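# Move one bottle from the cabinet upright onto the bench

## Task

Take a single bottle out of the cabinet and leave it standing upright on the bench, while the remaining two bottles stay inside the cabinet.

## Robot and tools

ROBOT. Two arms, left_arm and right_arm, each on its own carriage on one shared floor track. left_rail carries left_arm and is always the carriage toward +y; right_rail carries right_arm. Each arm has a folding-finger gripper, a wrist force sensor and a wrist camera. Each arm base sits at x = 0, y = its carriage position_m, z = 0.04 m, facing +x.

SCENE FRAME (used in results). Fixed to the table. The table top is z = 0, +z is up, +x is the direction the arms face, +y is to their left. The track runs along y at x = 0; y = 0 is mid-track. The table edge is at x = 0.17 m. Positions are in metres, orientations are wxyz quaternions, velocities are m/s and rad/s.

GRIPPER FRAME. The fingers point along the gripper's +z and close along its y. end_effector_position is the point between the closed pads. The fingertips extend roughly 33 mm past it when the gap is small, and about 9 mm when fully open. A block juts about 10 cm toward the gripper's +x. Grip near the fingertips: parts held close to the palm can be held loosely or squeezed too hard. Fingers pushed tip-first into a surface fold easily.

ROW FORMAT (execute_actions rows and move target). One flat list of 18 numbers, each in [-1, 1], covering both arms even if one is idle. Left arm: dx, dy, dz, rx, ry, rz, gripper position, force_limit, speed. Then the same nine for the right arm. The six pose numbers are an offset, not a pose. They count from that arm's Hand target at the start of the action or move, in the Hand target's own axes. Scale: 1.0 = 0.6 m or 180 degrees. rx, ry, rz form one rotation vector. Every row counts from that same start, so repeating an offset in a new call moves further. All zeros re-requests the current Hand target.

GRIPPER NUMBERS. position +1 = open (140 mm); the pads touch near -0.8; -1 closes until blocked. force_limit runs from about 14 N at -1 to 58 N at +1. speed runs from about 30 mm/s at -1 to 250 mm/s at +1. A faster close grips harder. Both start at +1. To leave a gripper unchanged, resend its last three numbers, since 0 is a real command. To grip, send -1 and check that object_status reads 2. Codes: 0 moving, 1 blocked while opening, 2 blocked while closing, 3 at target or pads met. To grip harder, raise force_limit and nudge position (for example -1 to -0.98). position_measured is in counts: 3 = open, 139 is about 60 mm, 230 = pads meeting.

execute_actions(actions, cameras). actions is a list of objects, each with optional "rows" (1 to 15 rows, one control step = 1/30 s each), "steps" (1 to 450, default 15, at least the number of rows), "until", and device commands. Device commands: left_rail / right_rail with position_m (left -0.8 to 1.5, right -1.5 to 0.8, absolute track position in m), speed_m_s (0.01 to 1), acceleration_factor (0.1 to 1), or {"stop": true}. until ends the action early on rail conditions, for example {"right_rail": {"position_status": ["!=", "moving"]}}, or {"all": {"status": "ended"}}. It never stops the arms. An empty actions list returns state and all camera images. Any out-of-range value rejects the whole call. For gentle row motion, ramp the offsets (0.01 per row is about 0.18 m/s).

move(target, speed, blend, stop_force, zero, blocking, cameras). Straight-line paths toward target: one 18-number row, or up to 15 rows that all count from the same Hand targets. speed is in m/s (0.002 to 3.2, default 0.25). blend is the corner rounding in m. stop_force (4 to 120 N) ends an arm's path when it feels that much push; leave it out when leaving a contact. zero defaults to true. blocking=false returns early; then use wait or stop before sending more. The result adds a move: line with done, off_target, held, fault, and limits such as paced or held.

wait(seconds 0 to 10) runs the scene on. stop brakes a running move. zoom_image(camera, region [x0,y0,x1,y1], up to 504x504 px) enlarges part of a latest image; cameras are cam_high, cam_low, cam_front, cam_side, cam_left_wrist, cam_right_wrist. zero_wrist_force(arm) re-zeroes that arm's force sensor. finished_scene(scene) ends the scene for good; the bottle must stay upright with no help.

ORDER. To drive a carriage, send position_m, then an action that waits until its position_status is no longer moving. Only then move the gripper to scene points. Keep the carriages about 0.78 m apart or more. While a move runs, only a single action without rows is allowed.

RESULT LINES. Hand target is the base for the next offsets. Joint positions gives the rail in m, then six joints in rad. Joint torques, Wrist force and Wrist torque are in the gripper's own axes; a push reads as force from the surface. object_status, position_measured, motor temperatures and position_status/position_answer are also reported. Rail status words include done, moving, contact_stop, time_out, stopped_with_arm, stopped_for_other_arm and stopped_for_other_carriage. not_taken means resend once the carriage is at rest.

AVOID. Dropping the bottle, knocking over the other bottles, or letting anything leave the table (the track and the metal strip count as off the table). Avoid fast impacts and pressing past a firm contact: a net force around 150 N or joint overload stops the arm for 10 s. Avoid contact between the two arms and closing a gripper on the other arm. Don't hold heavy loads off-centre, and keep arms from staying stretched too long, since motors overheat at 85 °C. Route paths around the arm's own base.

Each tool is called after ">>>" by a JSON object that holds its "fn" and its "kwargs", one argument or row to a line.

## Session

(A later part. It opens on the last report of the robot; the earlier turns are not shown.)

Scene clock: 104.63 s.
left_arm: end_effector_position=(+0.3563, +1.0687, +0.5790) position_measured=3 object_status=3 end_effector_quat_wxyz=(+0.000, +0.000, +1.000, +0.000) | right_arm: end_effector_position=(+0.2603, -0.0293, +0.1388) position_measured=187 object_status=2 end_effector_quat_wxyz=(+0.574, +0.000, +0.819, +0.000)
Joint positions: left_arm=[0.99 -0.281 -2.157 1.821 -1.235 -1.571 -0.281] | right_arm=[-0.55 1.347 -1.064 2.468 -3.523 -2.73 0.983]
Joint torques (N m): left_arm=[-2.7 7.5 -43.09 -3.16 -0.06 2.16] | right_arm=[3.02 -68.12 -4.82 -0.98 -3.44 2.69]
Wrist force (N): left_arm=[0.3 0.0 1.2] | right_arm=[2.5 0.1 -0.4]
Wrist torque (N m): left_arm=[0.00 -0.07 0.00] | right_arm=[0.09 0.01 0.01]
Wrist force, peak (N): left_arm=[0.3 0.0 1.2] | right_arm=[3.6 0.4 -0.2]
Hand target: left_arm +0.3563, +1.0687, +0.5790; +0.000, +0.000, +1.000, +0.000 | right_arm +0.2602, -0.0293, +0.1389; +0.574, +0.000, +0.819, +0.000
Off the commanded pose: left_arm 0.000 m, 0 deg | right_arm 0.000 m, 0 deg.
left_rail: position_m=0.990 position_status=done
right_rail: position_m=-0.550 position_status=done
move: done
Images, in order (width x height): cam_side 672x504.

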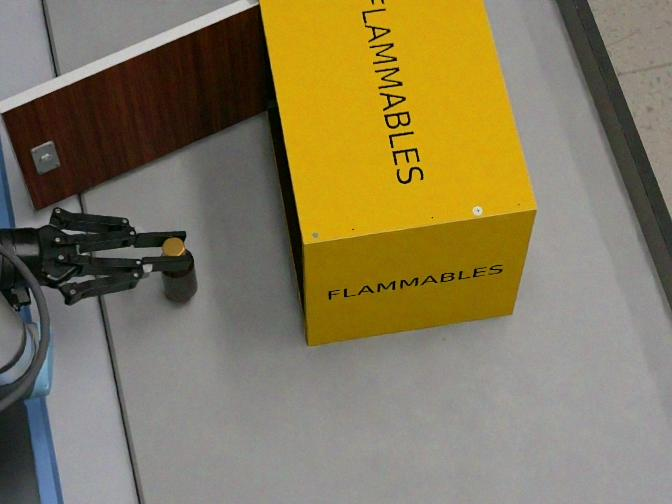

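Drive -0.40, and afterwards push the bottle position further onto the table a bit.

>>> {"fn": "execute_actions", "kwargs": {
  "actions": [
    {"right_rail":{"position_m":-0.95,"speed_m_s":0.3,"acceleration_factor":0.3},"steps":150,"until":{"right_rail":{"position_status":["!=","moving"]}}}
  ]
}}

>>> {"fn": "move", "kwargs": {
  "target": [
    [0,0,0,0,0,0,1,1,1, -0.057,0,0.1567,0,0,0,-1,-0.5,-1],
    [0,0,0,0,0,0,1,1,1, -0.0178,0,0.171,0,0,0,-1,-0.5,-1],
    [0,0,0,0,0,0,1,1,1, 0.0,0,0.1773,0,0,0,-1,-0.5,-1]
  ],
  "speed": [0.1,0.04,0.015],
  "stop_force": 4,
  "cameras": ["cam_right_wrist","cam_side"]
}}

Scene clock: 107.53 s.
left_arm: end_effector_position=(+0.3563, +1.0687, +0.5790) position_measured=3 object_status=3 end_effector_quat_wxyz=(+0.000, +0.000, +1.000, +0.000) | right_arm: end_effector_position=(+0.2602, -0.4293, +0.1389) position_measured=187 object_status=2 end_effector_quat_wxyz=(+0.574, +0.000, +0.819, +0.000)
Joint positions: left_arm=[0.99 -0.281 -2.157 1.821 -1.235 -1.571 -0.281] | right_arm=[-0.95 1.347 -1.064 2.468 -3.523 -2.73 0.983]
Joint torques (N m): left_arm=[-0.96 7.6 -42.93 -3.25 -0.02 2.01] | right_arm=[4.82 -64.63 -22.5 -2.86 -4.98 2.7]
Wrist force (N): left_arm=[0.4 -0.1 0.6] | right_arm=[2.2 0.0 -0.3]
Wrist torque (N m): left_arm=[-0.01 -0.09 -0.01] | right_arm=[0.07 0.07 0.02]
Wrist force, peak (N): left_arm=[0.7 0.6 0.8] | right_arm=[3.2 1.2 -0.3]
Hand target: left_arm +0.3563, +1.0687, +0.5790; +0.000, +0.000, +1.000, +0.000 | right_arm +0.2602, -0.4293, +0.1389; +0.574, +0.000, +0.819, +0.000
Tool commands: left_gripper/position=+1.0 left_gripper/force_limit=+1.0 left_gripper/speed=+1.0 right_gripper/position=-1.0 right_gripper/force_limit=-0.5 right_gripper/speed=-1.0
Off the commanded pose: left_arm 0.000 m, 0 deg | right_arm 0.000 m, 0 deg.
left_rail: position_m=0.990 position_status=done
right_rail: position_m=-0.950 speed_m_s=0.30 position_status=done

Scene clock: 110.67 s.
left_arm: end_effector_position=(+0.3563, +1.0687, +0.5790) position_measured=3 object_status=3 end_effector_quat_wxyz=(+0.000, +0.000, +1.000, +0.000) | right_arm: end_effector_position=(+0.3603, -0.4294, +0.1090) position_measured=187 object_status=2 end_effector_quat_wxyz=(+0.574, +0.000, +0.819, +0.000)
Joint positions: left_arm=[0.99 -0.281 -2.157 1.821 -1.235 -1.571 -0.281] | right_arm=[-0.95 1.154 -0.916 2.418 -3.912 -2.605 0.658]
Joint torques (N m): left_arm=[-2 8.42 -42.83 -3.22 -0.07 2.08] | right_arm=[-0.89 -76.74 2.73 -1.1 -0.14 -1.24]
Wrist force (N): left_arm=[0.0 0.3 0.4] | right_arm=[2.2 0.0 -1.2]
Wrist torque (N m): left_arm=[0.07 0.00 0.00] | right_arm=[0.07 0.07 0.13]
Wrist force, peak (N): left_arm=[0.1 0.5 1.3] | right_arm=[-12.5 0.3 -6.8]
Hand target: left_arm +0.3563, +1.0687, +0.5790; +0.000, +0.000, +1.000, +0.000 | right_arm +0.3603, -0.4294, +0.1090; +0.574, +0.000, +0.819, +0.000 (not the last commanded pose)
Off the commanded pose: left_arm 0.000 m, 0 deg | right_arm 0.006 m, 0 deg.
left_rail: position_m=0.990 position_status=done
right_rail: position_m=-0.950 speed_m_s=0.30 position_status=done
move: contact (right_arm); path passed 2 of 3 targets
Images, in order (width x height): cam_side 672x504, cam_right_wrist 672x504.

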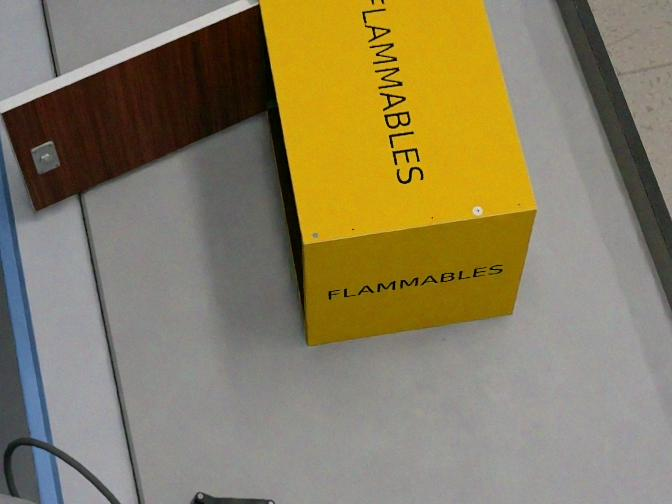

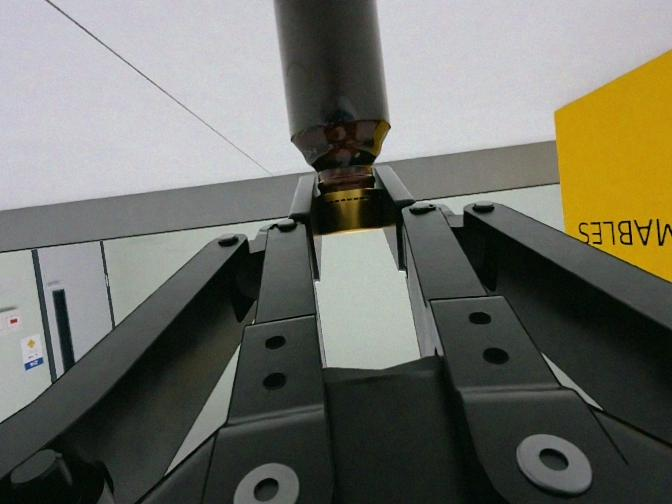

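>>> {"fn": "execute_actions", "kwargs": {
  "actions": [
    {"rows":[[0,0,0,0,0,0,1,1,1, 0.0016,0,0.0006,0,0,0,-1,-0.5,-1]],"steps":15},
    {"left_rail":{"position_m":0.7,"speed_m_s":0.5},"rows":[[0,0,0,0,0,0,-1,-1,-1, 0,0,0,0,0,0,0.05,-0.5,-1]],"steps":70}
  ]
}}

>>> {"fn": "move", "kwargs": {
  "target": [0.225,-0.797,0.298,0,0,0.422,-1,-1,-1, 0.057,0,-0.1567,0,0,0,0.05,-0.5,-1],
  "speed": 0.25,
  "cameras": ["all"]
}}

Scene clock: 117.40 s.
left_arm: end_effector_position=(+0.3563, +0.7786, +0.5790) position_measured=230 object_status=0 end_effector_quat_wxyz=(+0.000, +0.000, +1.000, +0.000) | right_arm: end_effector_position=(+0.3603, -0.4293, +0.1080) position_measured=123 object_status=3 end_effector_quat_wxyz=(+0.574, +0.000, +0.819, +0.000)
Joint positions: left_arm=[0.7 -0.281 -2.157 1.821 -1.235 -1.571 -0.28] | right_arm=[-0.95 1.154 -0.913 2.418 -3.914 -2.605 0.658]
Joint torques (N m): left_arm=[-2.67 9.46 -42.68 -3.01 0.17 2.09] | right_arm=[-10.79 -69.75 -16.68 -4.8 -0.5 -2.16]
Wrist force (N): left_arm=[0.0 0.2 0.0] | right_arm=[0.2 0.2 -1.7]
Wrist torque (N m): left_arm=[0.05 -0.01 0.00] | right_arm=[0.11 -0.09 0.15]
Wrist force, peak (N): left_arm=[-0.2 2.7 0.3] | right_arm=[-16.5 2.1 -8.0]
Hand target: left_arm +0.3563, +0.7786, +0.5790; +0.000, +0.000, +1.000, +0.000 | right_arm +0.3603, -0.4293, +0.1080; +0.574, +0.000, +0.819, +0.000
Off the commanded pose: left_arm 0.000 m, 0 deg | right_arm 0.000 m, 0 deg.
left_rail: position_m=0.700 speed_m_s=0.50 position_status=done
right_rail: position_m=-0.950 speed_m_s=0.30 position_status=done

Scene clock: 120.63 s.
left_arm: end_effector_position=(+0.2214, +0.3005, +0.4002) position_measured=230 object_status=3 end_effector_quat_wxyz=(+0.000, +0.615, +0.788, +0.000) | right_arm: end_effector_position=(+0.2603, -0.4293, +0.1080) position_measured=123 object_status=3 end_effector_quat_wxyz=(+0.574, +0.000, +0.819, +0.000)
Joint positions: left_arm=[0.7 -1.456 -2.024 2.078 -1.625 -1.571 -0.131] | right_arm=[-0.95 1.347 -0.984 2.462 -3.597 -2.73 0.983]
Joint torques (N m): left_arm=[-14.69 2.27 -57.64 -6.8 -3.35 2.92] | right_arm=[4.07 -73.37 -0.25 -0.42 -4.78 2.06]
Wrist force (N): left_arm=[0.3 -0.2 1.1] | right_arm=[-0.1 0.0 -1.4]
Wrist torque (N m): left_arm=[-0.06 -0.17 -0.18] | right_arm=[0.08 0.01 0.00]
Wrist force, peak (N): left_arm=[-1.3 -1.0 1.8] | right_arm=[0.3 -0.2 -2.1]
Hand target: left_arm +0.2214, +0.3004, +0.4002; +0.000, +0.615, +0.788, +0.000 | right_arm +0.2602, -0.4293, +0.1080; +0.574, +0.000, +0.819, +0.000
Off the commanded pose: left_arm 0.000 m, 0 deg | right_arm 0.000 m, 0 deg.
left_rail: position_m=0.700 speed_m_s=0.50 position_status=done
right_rail: position_m=-0.950 speed_m_s=0.30 position_status=done
move: done

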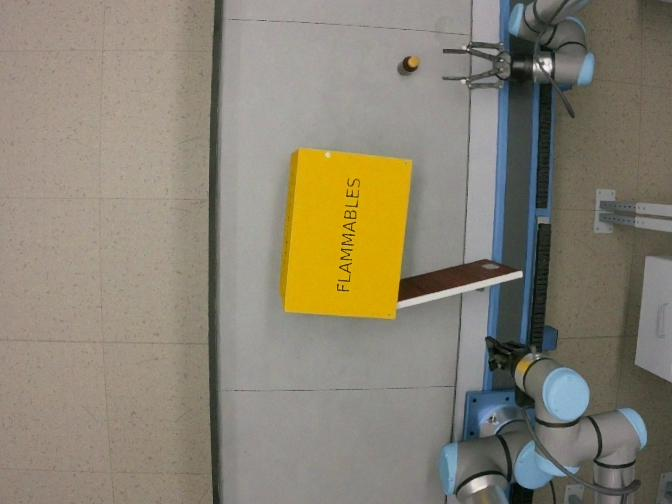

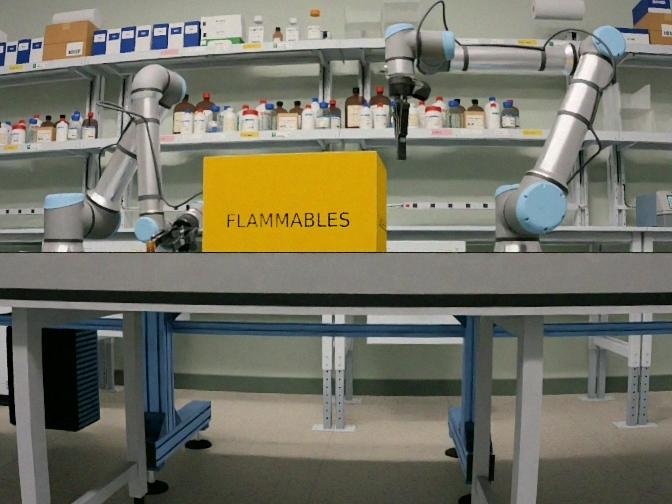

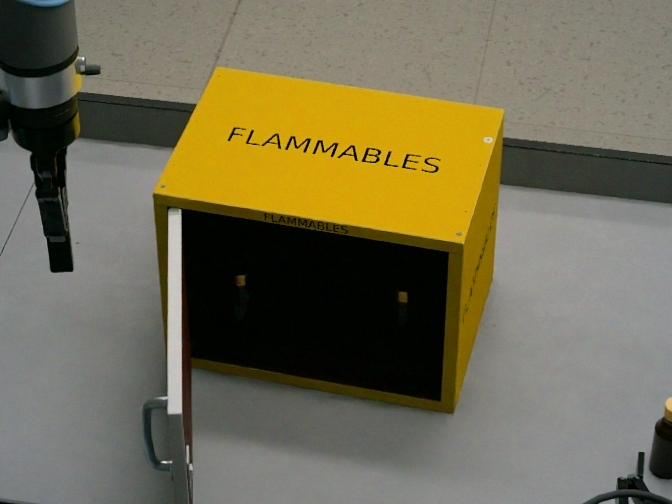

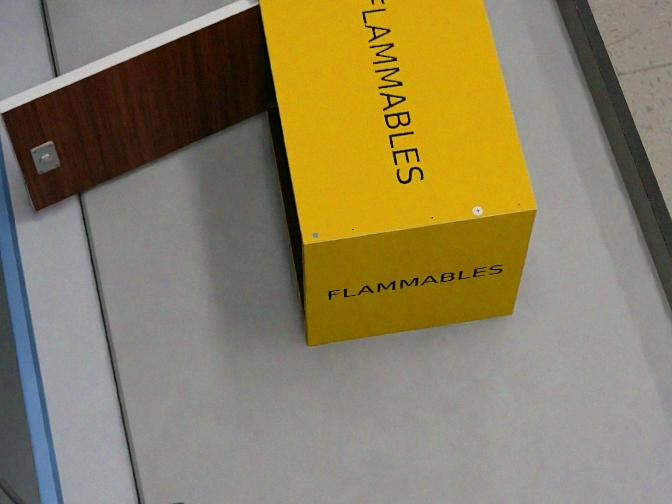

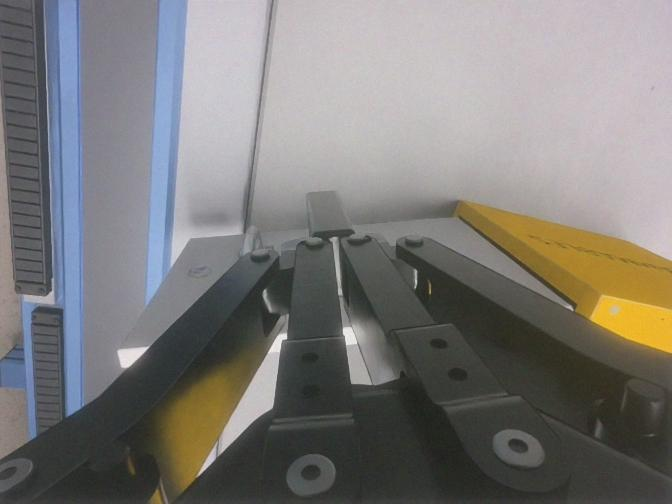

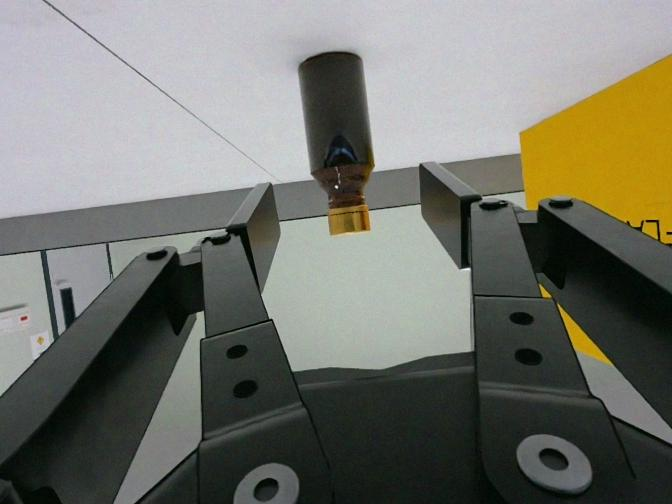

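>>> {"fn": "move", "kwargs": {
  "target": [-0.008,0.0985,0.35,0,0,-0.2,-1,-1,-1, 0,0,0,0,0,0,0.05,-0.5,-1],
  "speed": 0.2,
  "cameras": ["cam_high","cam_front","cam_left_wrist"]
}}

Scene clock: 124.17 s.
left_arm: end_effector_position=(+0.2799, +0.3100, +0.1903) position_measured=230 object_status=3 end_effector_quat_wxyz=(+0.000, +0.342, +0.940, +0.000) | right_arm: end_effector_position=(+0.2602, -0.4293, +0.1080) position_measured=123 object_status=3 end_effector_quat_wxyz=(+0.574, +0.000, +0.819, +0.000)
Joint positions: left_arm=[0.7 -1.32 -1.855 2.363 -2.079 -1.571 -0.622] | right_arm=[-0.95 1.347 -0.984 2.462 -3.596 -2.73 0.983]
Joint torques (N m): left_arm=[9.73 -8.09 -30.55 -6.51 3.52 -2.27] | right_arm=[5.31 -69.97 -4.11 -0.79 -4.61 3.02]
Wrist force (N): left_arm=[-0.1 1.7 1.6] | right_arm=[0.3 -0.5 -1.0]
Wrist torque (N m): left_arm=[0.30 -0.03 0.19] | right_arm=[-0.02 -0.08 0.00]
Wrist force, peak (N): left_arm=[0.0 2.1 2.6] | right_arm=[0.4 -0.2 -2.0]
Hand target: left_arm +0.2799, +0.3100, +0.1902; +0.000, +0.342, +0.940, +0.000 | right_arm +0.2602, -0.4293, +0.1080; +0.574, +0.000, +0.819, +0.000
Off the commanded pose: left_arm 0.000 m, 0 deg | right_arm 0.000 m, 0 deg.
left_rail: position_m=0.700 speed_m_s=0.50 position_status=done
right_rail: position_m=-0.950 speed_m_s=0.30 position_status=done
move: done
Images, in order (width x height): cam_high 672x504, cam_front 672x504, cam_left_wrist 672x504.

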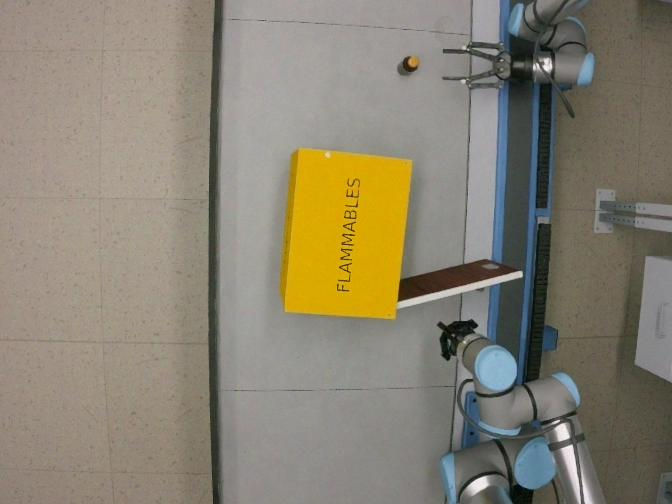

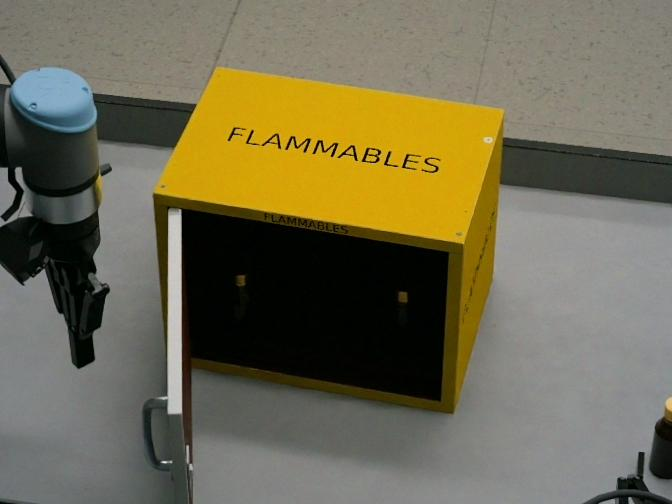

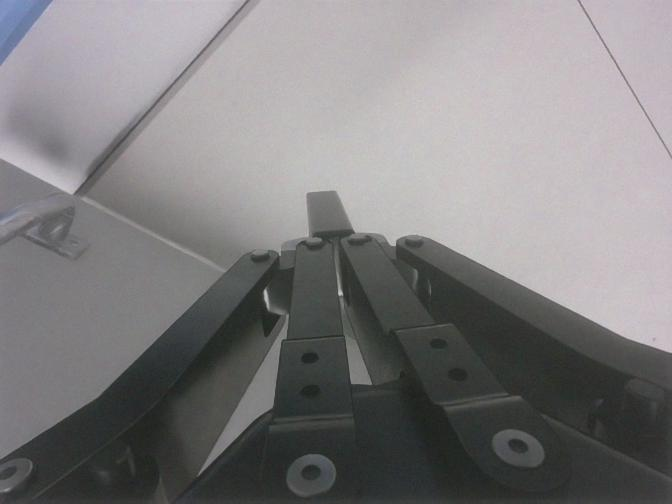

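>>> {"fn": "move", "kwargs": {
  "target": [
    [-0.1122,-0.1322,0,0,0,0,-1,-1,-1, 0,0,0,0,0,0,0.05,-0.5,-1],
    [-0.1683,-0.172,0,0,0,0,-1,-1,-1, 0,0,0,0,0,0,0.05,-0.5,-1],
    [-0.2303,-0.194,0,0,0,0,-1,-1,-1, 0,0,0,0,0,0,0.05,-0.5,-1],
    [-0.2962,-0.1998,0,0,0,0,-1,-1,-1, 0,0,0,0,0,0,0.05,-0.5,-1],
    [-0.3612,-0.1865,0,0,0,0,-1,-1,-1, 0,0,0,0,0,0,0.05,-0.5,-1]
  ],
  "speed": 0.06,
  "blend": 0.01,
  "stop_force": 25,
  "cameras": ["cam_high","cam_front","cam_left_wrist","cam_side"]
}}

Scene clock: 129.83 s.
left_arm: end_effector_position=(+0.3741, +0.0851, +0.1902) position_measured=230 object_status=3 end_effector_quat_wxyz=(+0.000, +0.342, +0.940, +0.000) | right_arm: end_effector_position=(+0.2602, -0.4293, +0.1080) position_measured=123 object_status=3 end_effector_quat_wxyz=(+0.574, +0.000, +0.819, +0.000)
Joint positions: left_arm=[0.7 -1.269 -1.424 1.968 -2.115 -1.571 -0.571] | right_arm=[-0.95 1.347 -0.984 2.462 -3.596 -2.73 0.983]
Joint torques (N m): left_arm=[12.18 -44.38 -53.06 -3.33 -2.55 3.29] | right_arm=[7.13 -69.91 -10 -0.87 -4.37 3.18]
Wrist force (N): left_arm=[5.6 -0.3 0.5] | right_arm=[0.5 0.1 -1.7]
Wrist torque (N m): left_arm=[-0.06 -0.66 -0.34] | right_arm=[0.09 -0.12 0.00]
Wrist force, peak (N): left_arm=[5.1 7.2 -0.2] | right_arm=[0.3 0.1 -2.1]
Hand target: left_arm +0.3741, +0.0851, +0.1902; +0.000, +0.342, +0.940, +0.000 | right_arm +0.2602, -0.4293, +0.1080; +0.574, +0.000, +0.819, +0.000
Off the commanded pose: left_arm 0.000 m, 0 deg | right_arm 0.000 m, 0 deg.
left_rail: position_m=0.700 speed_m_s=0.50 position_status=done
right_rail: position_m=-0.950 speed_m_s=0.30 position_status=done
move: done
Images, in order (width x height): cam_high 672x504, cam_front 672x504, cam_side 672x504, cam_left_wrist 672x504.

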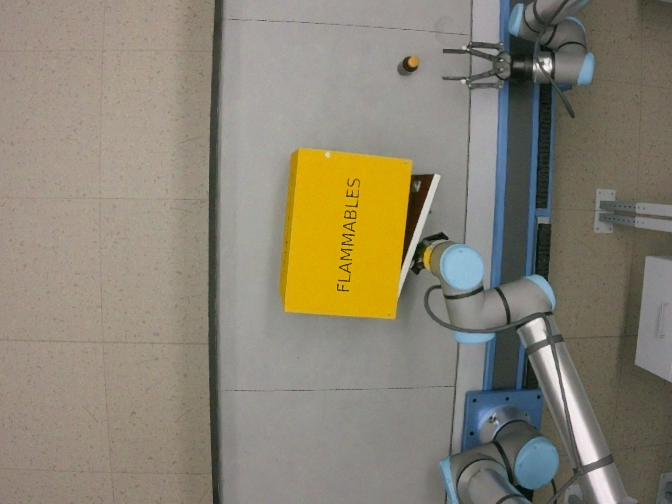

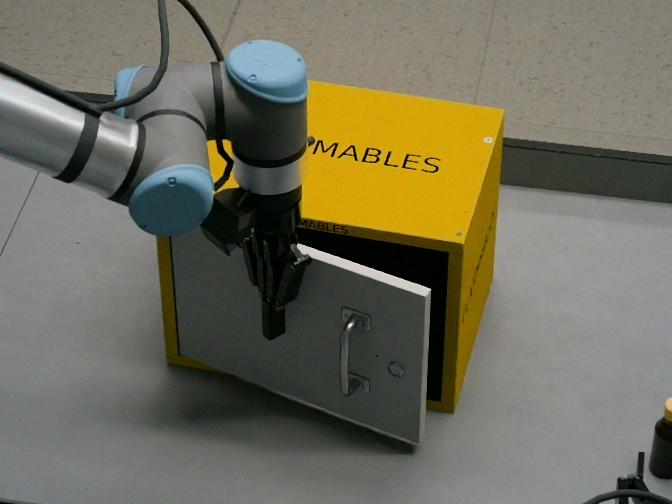

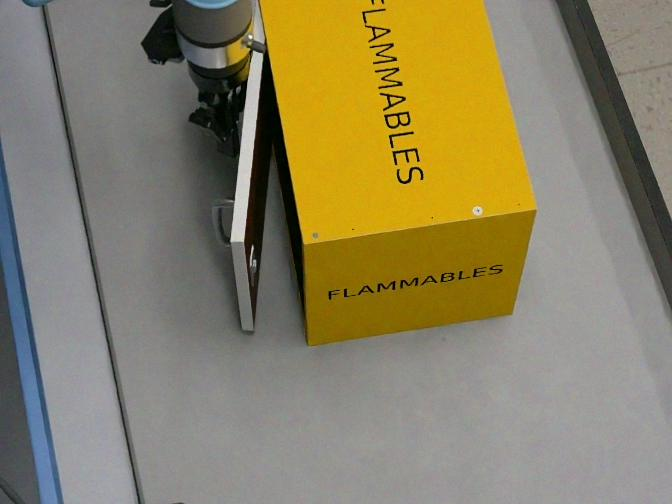

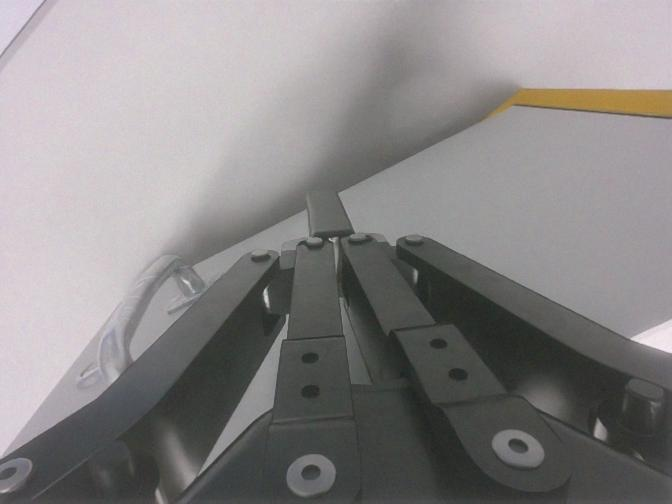

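>>> {"fn": "move", "kwargs": {
  "target": [-0.0503,0.0334,0,0,0,0,-1,-1,-1, 0,0,0,0,0,0,0.05,-0.5,-1],
  "speed": 0.03,
  "stop_force": 12,
  "cameras": ["cam_high","cam_front","cam_side"]
}}

>>> {"fn": "zoom_image", "kwargs": {
  "camera": "cam_side",
  "region": [180, 170, 382, 360]
}}

Scene clock: 132.50 s.
left_arm: end_effector_position=(+0.4010, +0.0821, +0.1902) position_measured=230 object_status=3 end_effector_quat_wxyz=(+0.000, +0.342, +0.940, +0.000) | right_arm: end_effector_position=(+0.2602, -0.4293, +0.1080) position_measured=123 object_status=3 end_effector_quat_wxyz=(+0.574, +0.000, +0.819, +0.000)
Joint positions: left_arm=[0.7 -1.234 -1.398 1.937 -2.11 -1.571 -0.536] | right_arm=[-0.95 1.347 -0.984 2.462 -3.596 -2.73 0.983]
Joint torques (N m): left_arm=[-13.91 -78.36 -29.8 -6.58 3.03 -2.83] | right_arm=[8.11 -71.93 -13.12 -0.43 -4.57 2.77]
Wrist force (N): left_arm=[-0.4 1.1 0.6] | right_arm=[0.0 0.4 -1.4]
Wrist torque (N m): left_arm=[0.18 0.02 0.19] | right_arm=[0.17 0.00 0.00]
Wrist force, peak (N): left_arm=[19.5 -8.3 -8.1] | right_arm=[0.2 -0.6 -1.8]
Hand target: left_arm +0.4010, +0.0821, +0.1902; +0.000, +0.342, +0.940, +0.000 (not the last commanded pose) | right_arm +0.2602, -0.4293, +0.1080; +0.574, +0.000, +0.819, +0.000
Off the commanded pose: left_arm 0.009 m, 0 deg | right_arm 0.000 m, 0 deg.
left_rail: position_m=0.700 speed_m_s=0.50 position_status=done
right_rail: position_m=-0.950 speed_m_s=0.30 position_status=done
move: contact (left_arm)
Images, in order (width x height): cam_high 672x504, cam_front 672x504, cam_side 672x504.

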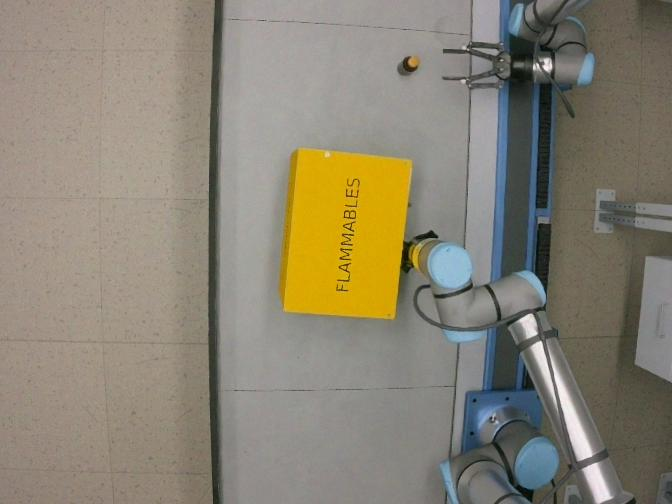

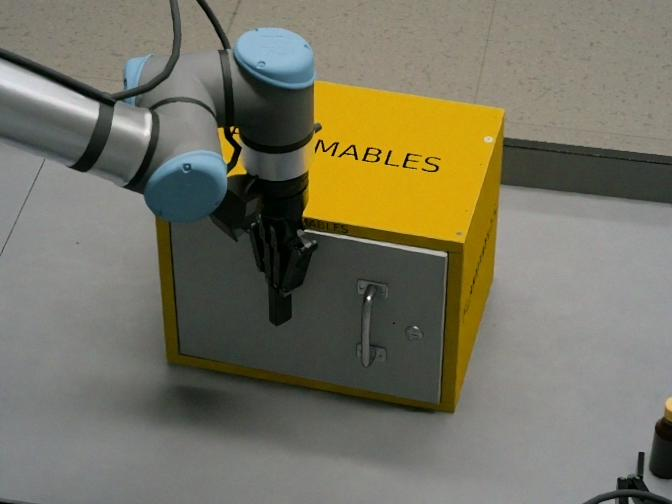

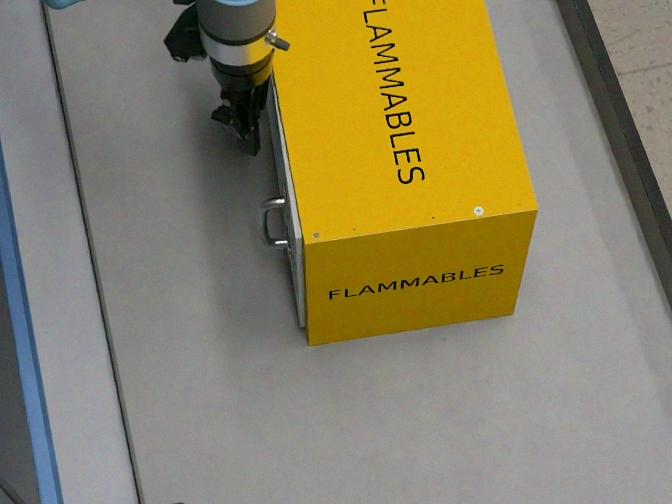

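Scaled by 2.495.

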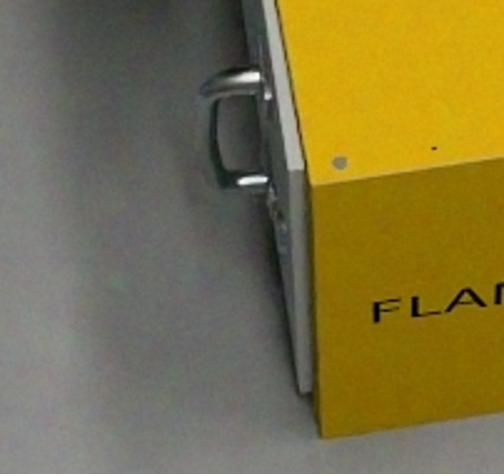

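>>> {"fn": "move", "kwargs": {
  "target": [
    [0.153,-0.1287,0,0,0,0,-1,-1,-1, 0,0,0,0,0,0,0.05,-0.5,-1],
    [-0.015,-0.329,0.05,0,0,0.278,-1,-1,-1, 0,0,0,0,0,0,0.05,-0.5,-1]
  ],
  "speed": 0.2,
  "blend": 0.02,
  "cameras": ["cam_high","cam_front","cam_side","cam_left_wrist"]
}}

Scene clock: 136.60 s.
left_arm: end_effector_position=(+0.2811, -0.0750, +0.1602) position_measured=230 object_status=3 end_effector_quat_wxyz=(+0.000, +0.707, +0.707, +0.000) | right_arm: end_effector_position=(+0.2602, -0.4293, +0.1080) position_measured=123 object_status=3 end_effector_quat_wxyz=(+0.574, +0.000, +0.819, +0.000)
Joint positions: left_arm=[0.7 -1.436 -1.24 1.791 -2.122 -1.571 0.135] | right_arm=[-0.95 1.347 -0.984 2.462 -3.596 -2.73 0.983]
Joint torques (N m): left_arm=[-11.93 -64.87 -51.13 -2.19 -3.44 3.13] | right_arm=[10.86 -73.32 -11.68 -1.11 -4.24 2.5]
Wrist force (N): left_arm=[-0.2 0.9 1.1] | right_arm=[0.2 -0.3 -1.7]
Wrist torque (N m): left_arm=[0.24 -0.03 -0.15] | right_arm=[0.01 -0.05 0.00]
Wrist force, peak (N): left_arm=[-2.0 2.4 0.7] | right_arm=[0.2 0.0 -1.9]
Hand target: left_arm +0.2811, -0.0750, +0.1602; +0.000, +0.707, +0.707, +0.000 | right_arm +0.2602, -0.4293, +0.1080; +0.574, +0.000, +0.819, +0.000
Off the commanded pose: left_arm 0.000 m, 0 deg | right_arm 0.000 m, 0 deg.
left_rail: position_m=0.700 speed_m_s=0.50 position_status=done
right_rail: position_m=-0.950 speed_m_s=0.30 position_status=done
move: done
Images, in order (width x height): cam_high 672x504, cam_front 672x504, cam_side 672x504, cam_left_wrist 672x504.

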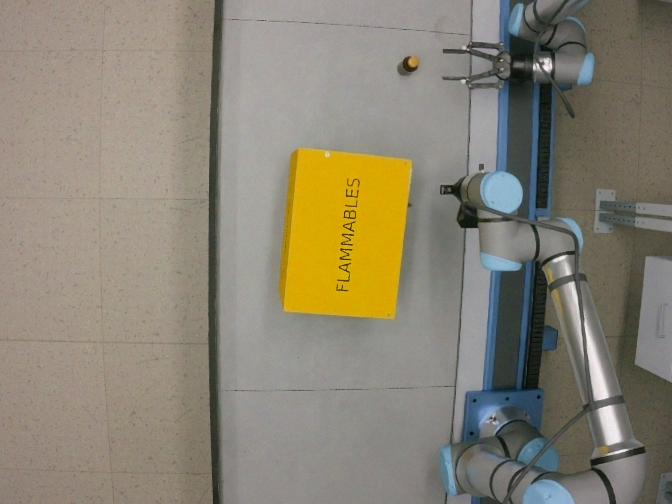

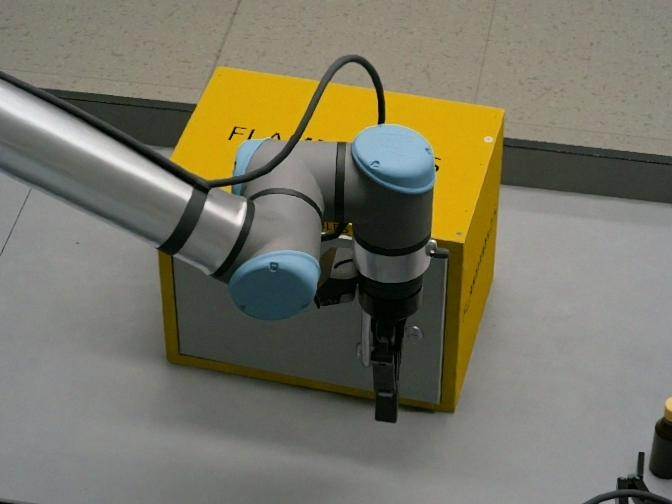

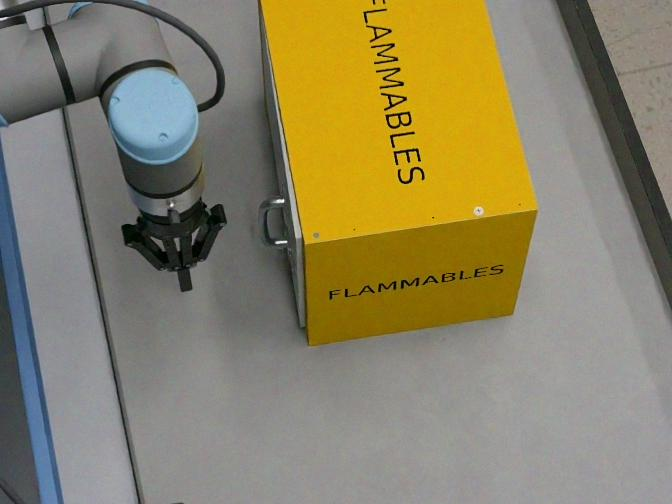

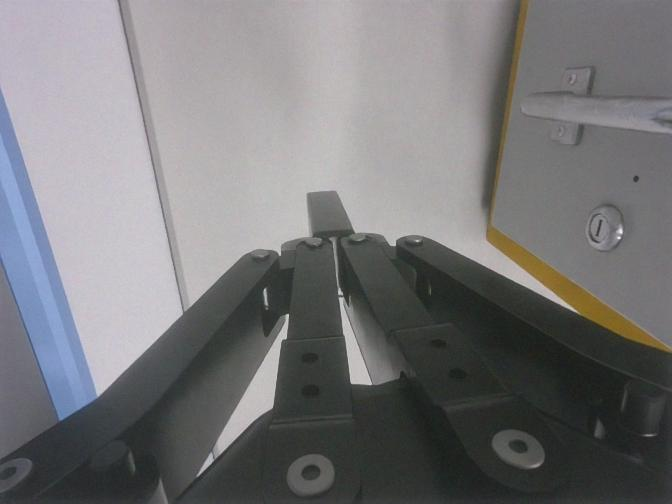

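>>> {"fn": "move", "kwargs": {
  "target": [0,0.17,0,0,0,0,-1,-1,-1, 0,0,0,0,0,0,0.05,-0.5,-1],
  "speed": 0.04,
  "stop_force": 14,
  "cameras": ["cam_front","cam_side","cam_left_wrist"]
}}

>>> {"fn": "zoom_image", "kwargs": {
  "camera": "cam_side",
  "region": [180, 170, 382, 360]
}}

Scene clock: 140.53 s.
left_arm: end_effector_position=(+0.3831, -0.0750, +0.1602) position_measured=230 object_status=3 end_effector_quat_wxyz=(+0.000, +0.707, +0.707, +0.000) | right_arm: end_effector_position=(+0.2602, -0.4293, +0.1080) position_measured=123 object_status=3 end_effector_quat_wxyz=(+0.574, +0.000, +0.819, +0.000)
Joint positions: left_arm=[0.7 -1.315 -1.182 1.707 -2.096 -1.571 0.256] | right_arm=[-0.95 1.347 -0.984 2.462 -3.596 -2.73 0.983]
Joint torques (N m): left_arm=[20.03 -67.35 -51.26 -2.39 -0.42 2.99] | right_arm=[6.32 -70.97 -13.12 -0.79 -4.53 2.16]
Wrist force (N): left_arm=[-2.4 -11.2 0.5] | right_arm=[0.0 -0.2 -1.1]
Wrist torque (N m): left_arm=[-1.34 0.10 0.12] | right_arm=[0.04 -0.03 0.00]
Wrist force, peak (N): left_arm=[-3.3 -13.9 0.5] | right_arm=[0.1 -0.1 -2.1]
Hand target: left_arm +0.3831, -0.0750, +0.1602; +0.000, +0.707, +0.707, +0.000 | right_arm +0.2602, -0.4293, +0.1080; +0.574, +0.000, +0.819, +0.000
Off the commanded pose: left_arm 0.000 m, 0 deg | right_arm 0.000 m, 0 deg.
left_rail: position_m=0.700 speed_m_s=0.50 position_status=done
right_rail: position_m=-0.950 speed_m_s=0.30 position_status=done
move: done
Images, in order (width x height): cam_front 672x504, cam_side 672x504, cam_left_wrist 672x504.

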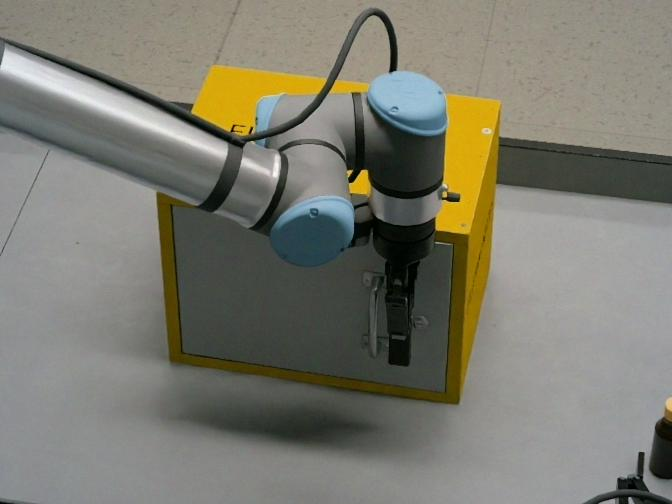

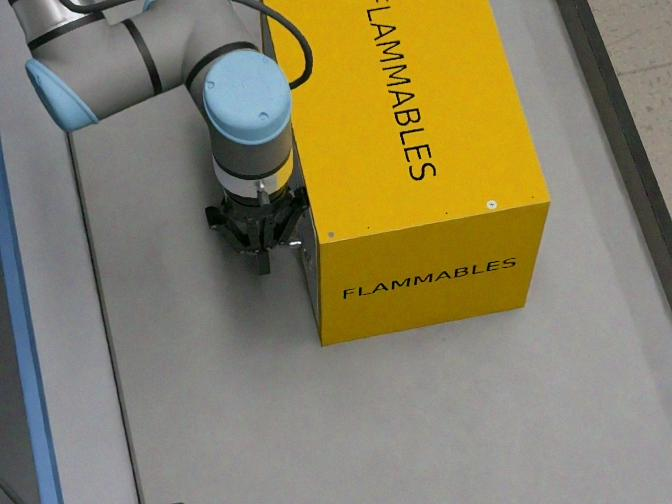

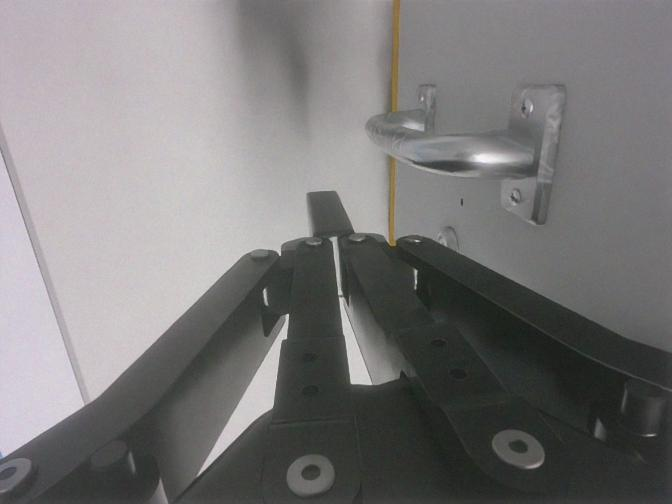

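Scaled by 2.495.

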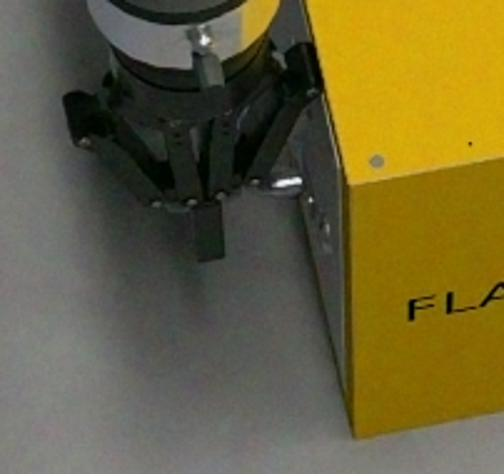

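>>> {"fn": "move", "kwargs": {
  "target": [
    [0,-0.17,0,0,0,0,-1,-1,-1, 0.057,0,-0.1567,0,0,0,0.05,-0.5,-1],
    [0.1,-0.17,-0.3,0,0,0,-1,-1,-1, 0.057,0,-0.1567,0,0,0,0.05,-0.5,-1]
  ],
  "speed": 0.15,
  "blend": 0.02,
  "cameras": ["all"]
}}

>>> {"fn": "zoom_image", "kwargs": {
  "camera": "cam_side",
  "region": [180, 170, 382, 360]
}}

Scene clock: 143.27 s.
left_arm: end_effector_position=(+0.2811, -0.0150, +0.3401) position_measured=230 object_status=3 end_effector_quat_wxyz=(+0.000, +0.707, +0.707, +0.000) | right_arm: end_effector_position=(+0.1602, -0.4293, +0.1080) position_measured=123 object_status=3 end_effector_quat_wxyz=(+0.574, +0.000, +0.819, +0.000)
Joint positions: left_arm=[0.7 -1.425 -1.446 1.708 -1.833 -1.571 0.146] | right_arm=[-0.95 1.543 -1.12 2.462 -2.987 -2.792 1.492]
Joint torques (N m): left_arm=[10.8 -81.49 -56.61 -2.18 2.72 3.43] | right_arm=[8.22 -65.04 -26.25 -1.14 -0.3 3.12]
Wrist force (N): left_arm=[0.4 -0.2 1.1] | right_arm=[-0.1 -0.3 -1.8]
Wrist torque (N m): left_arm=[-0.03 -0.11 -0.20] | right_arm=[0.00 -0.02 0.02]
Wrist force, peak (N): left_arm=[-2.6 -11.7 0.6] | right_arm=[0.9 -0.6 -2.1]
Hand target: left_arm +0.2811, -0.0150, +0.3402; +0.000, +0.707, +0.707, +0.000 | right_arm +0.1602, -0.4293, +0.1080; +0.574, +0.000, +0.819, +0.000
Off the commanded pose: left_arm 0.000 m, 0 deg | right_arm 0.000 m, 0 deg.
left_rail: position_m=0.700 speed_m_s=0.50 position_status=done
right_rail: position_m=-0.950 speed_m_s=0.30 position_status=done
move: done

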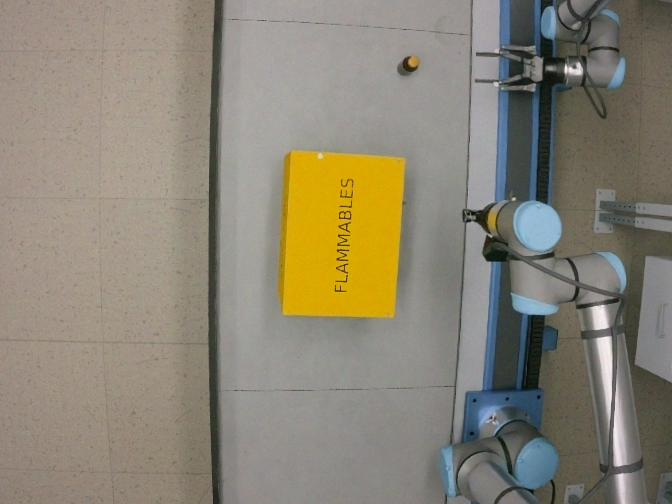

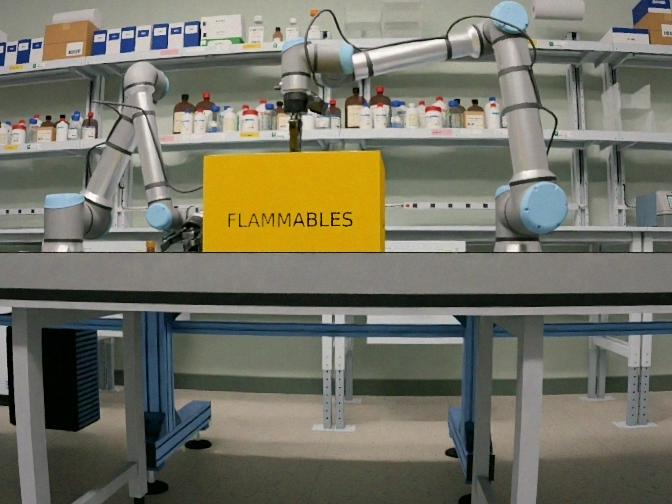

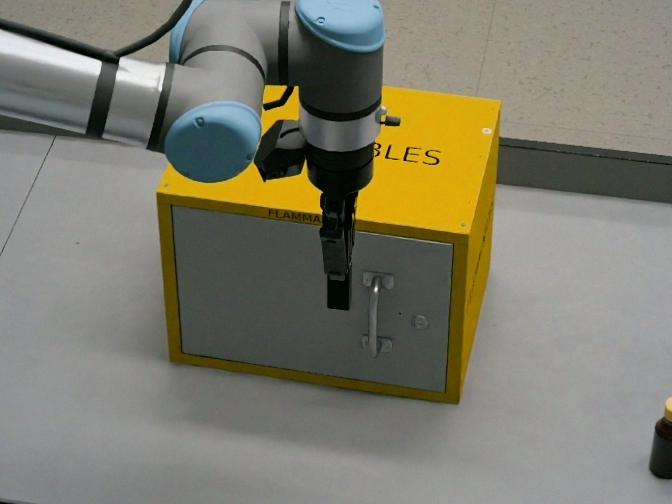

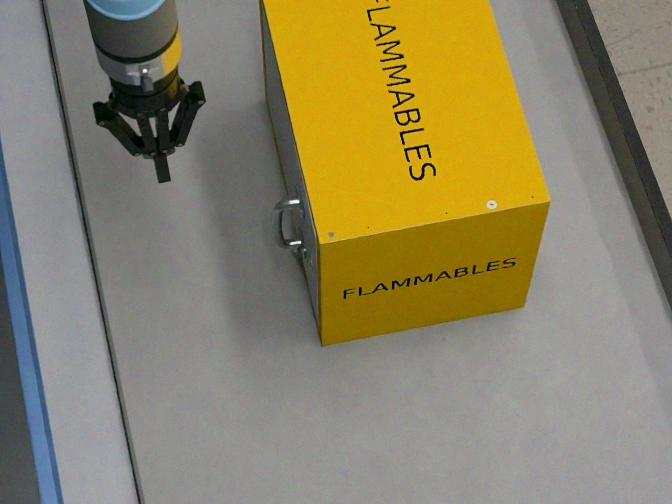

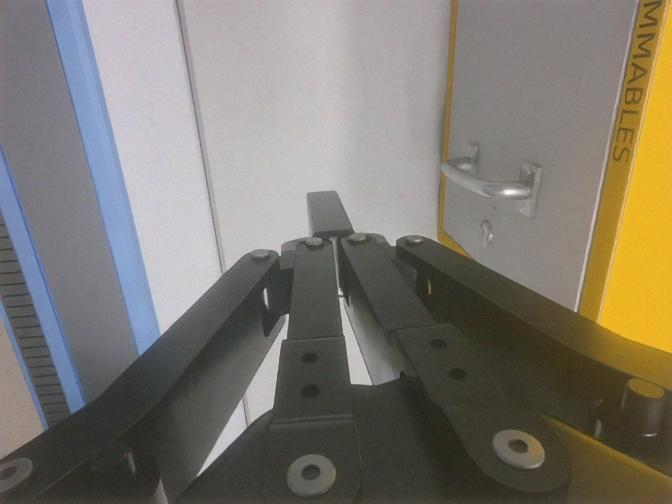

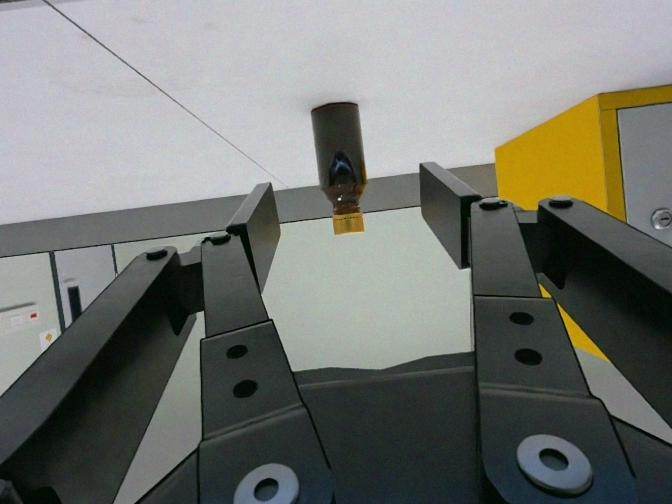

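Scaled by 2.495.

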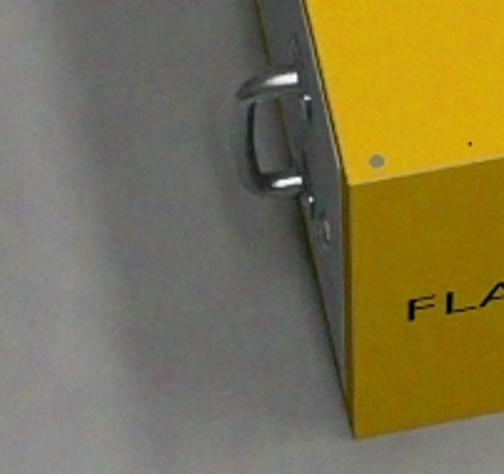

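Door closed, bottle standing, arms clear.

>>> {"fn": "finished_scene", "kwargs": {
  "scene": 1
}}

The scene is finished: the task was done.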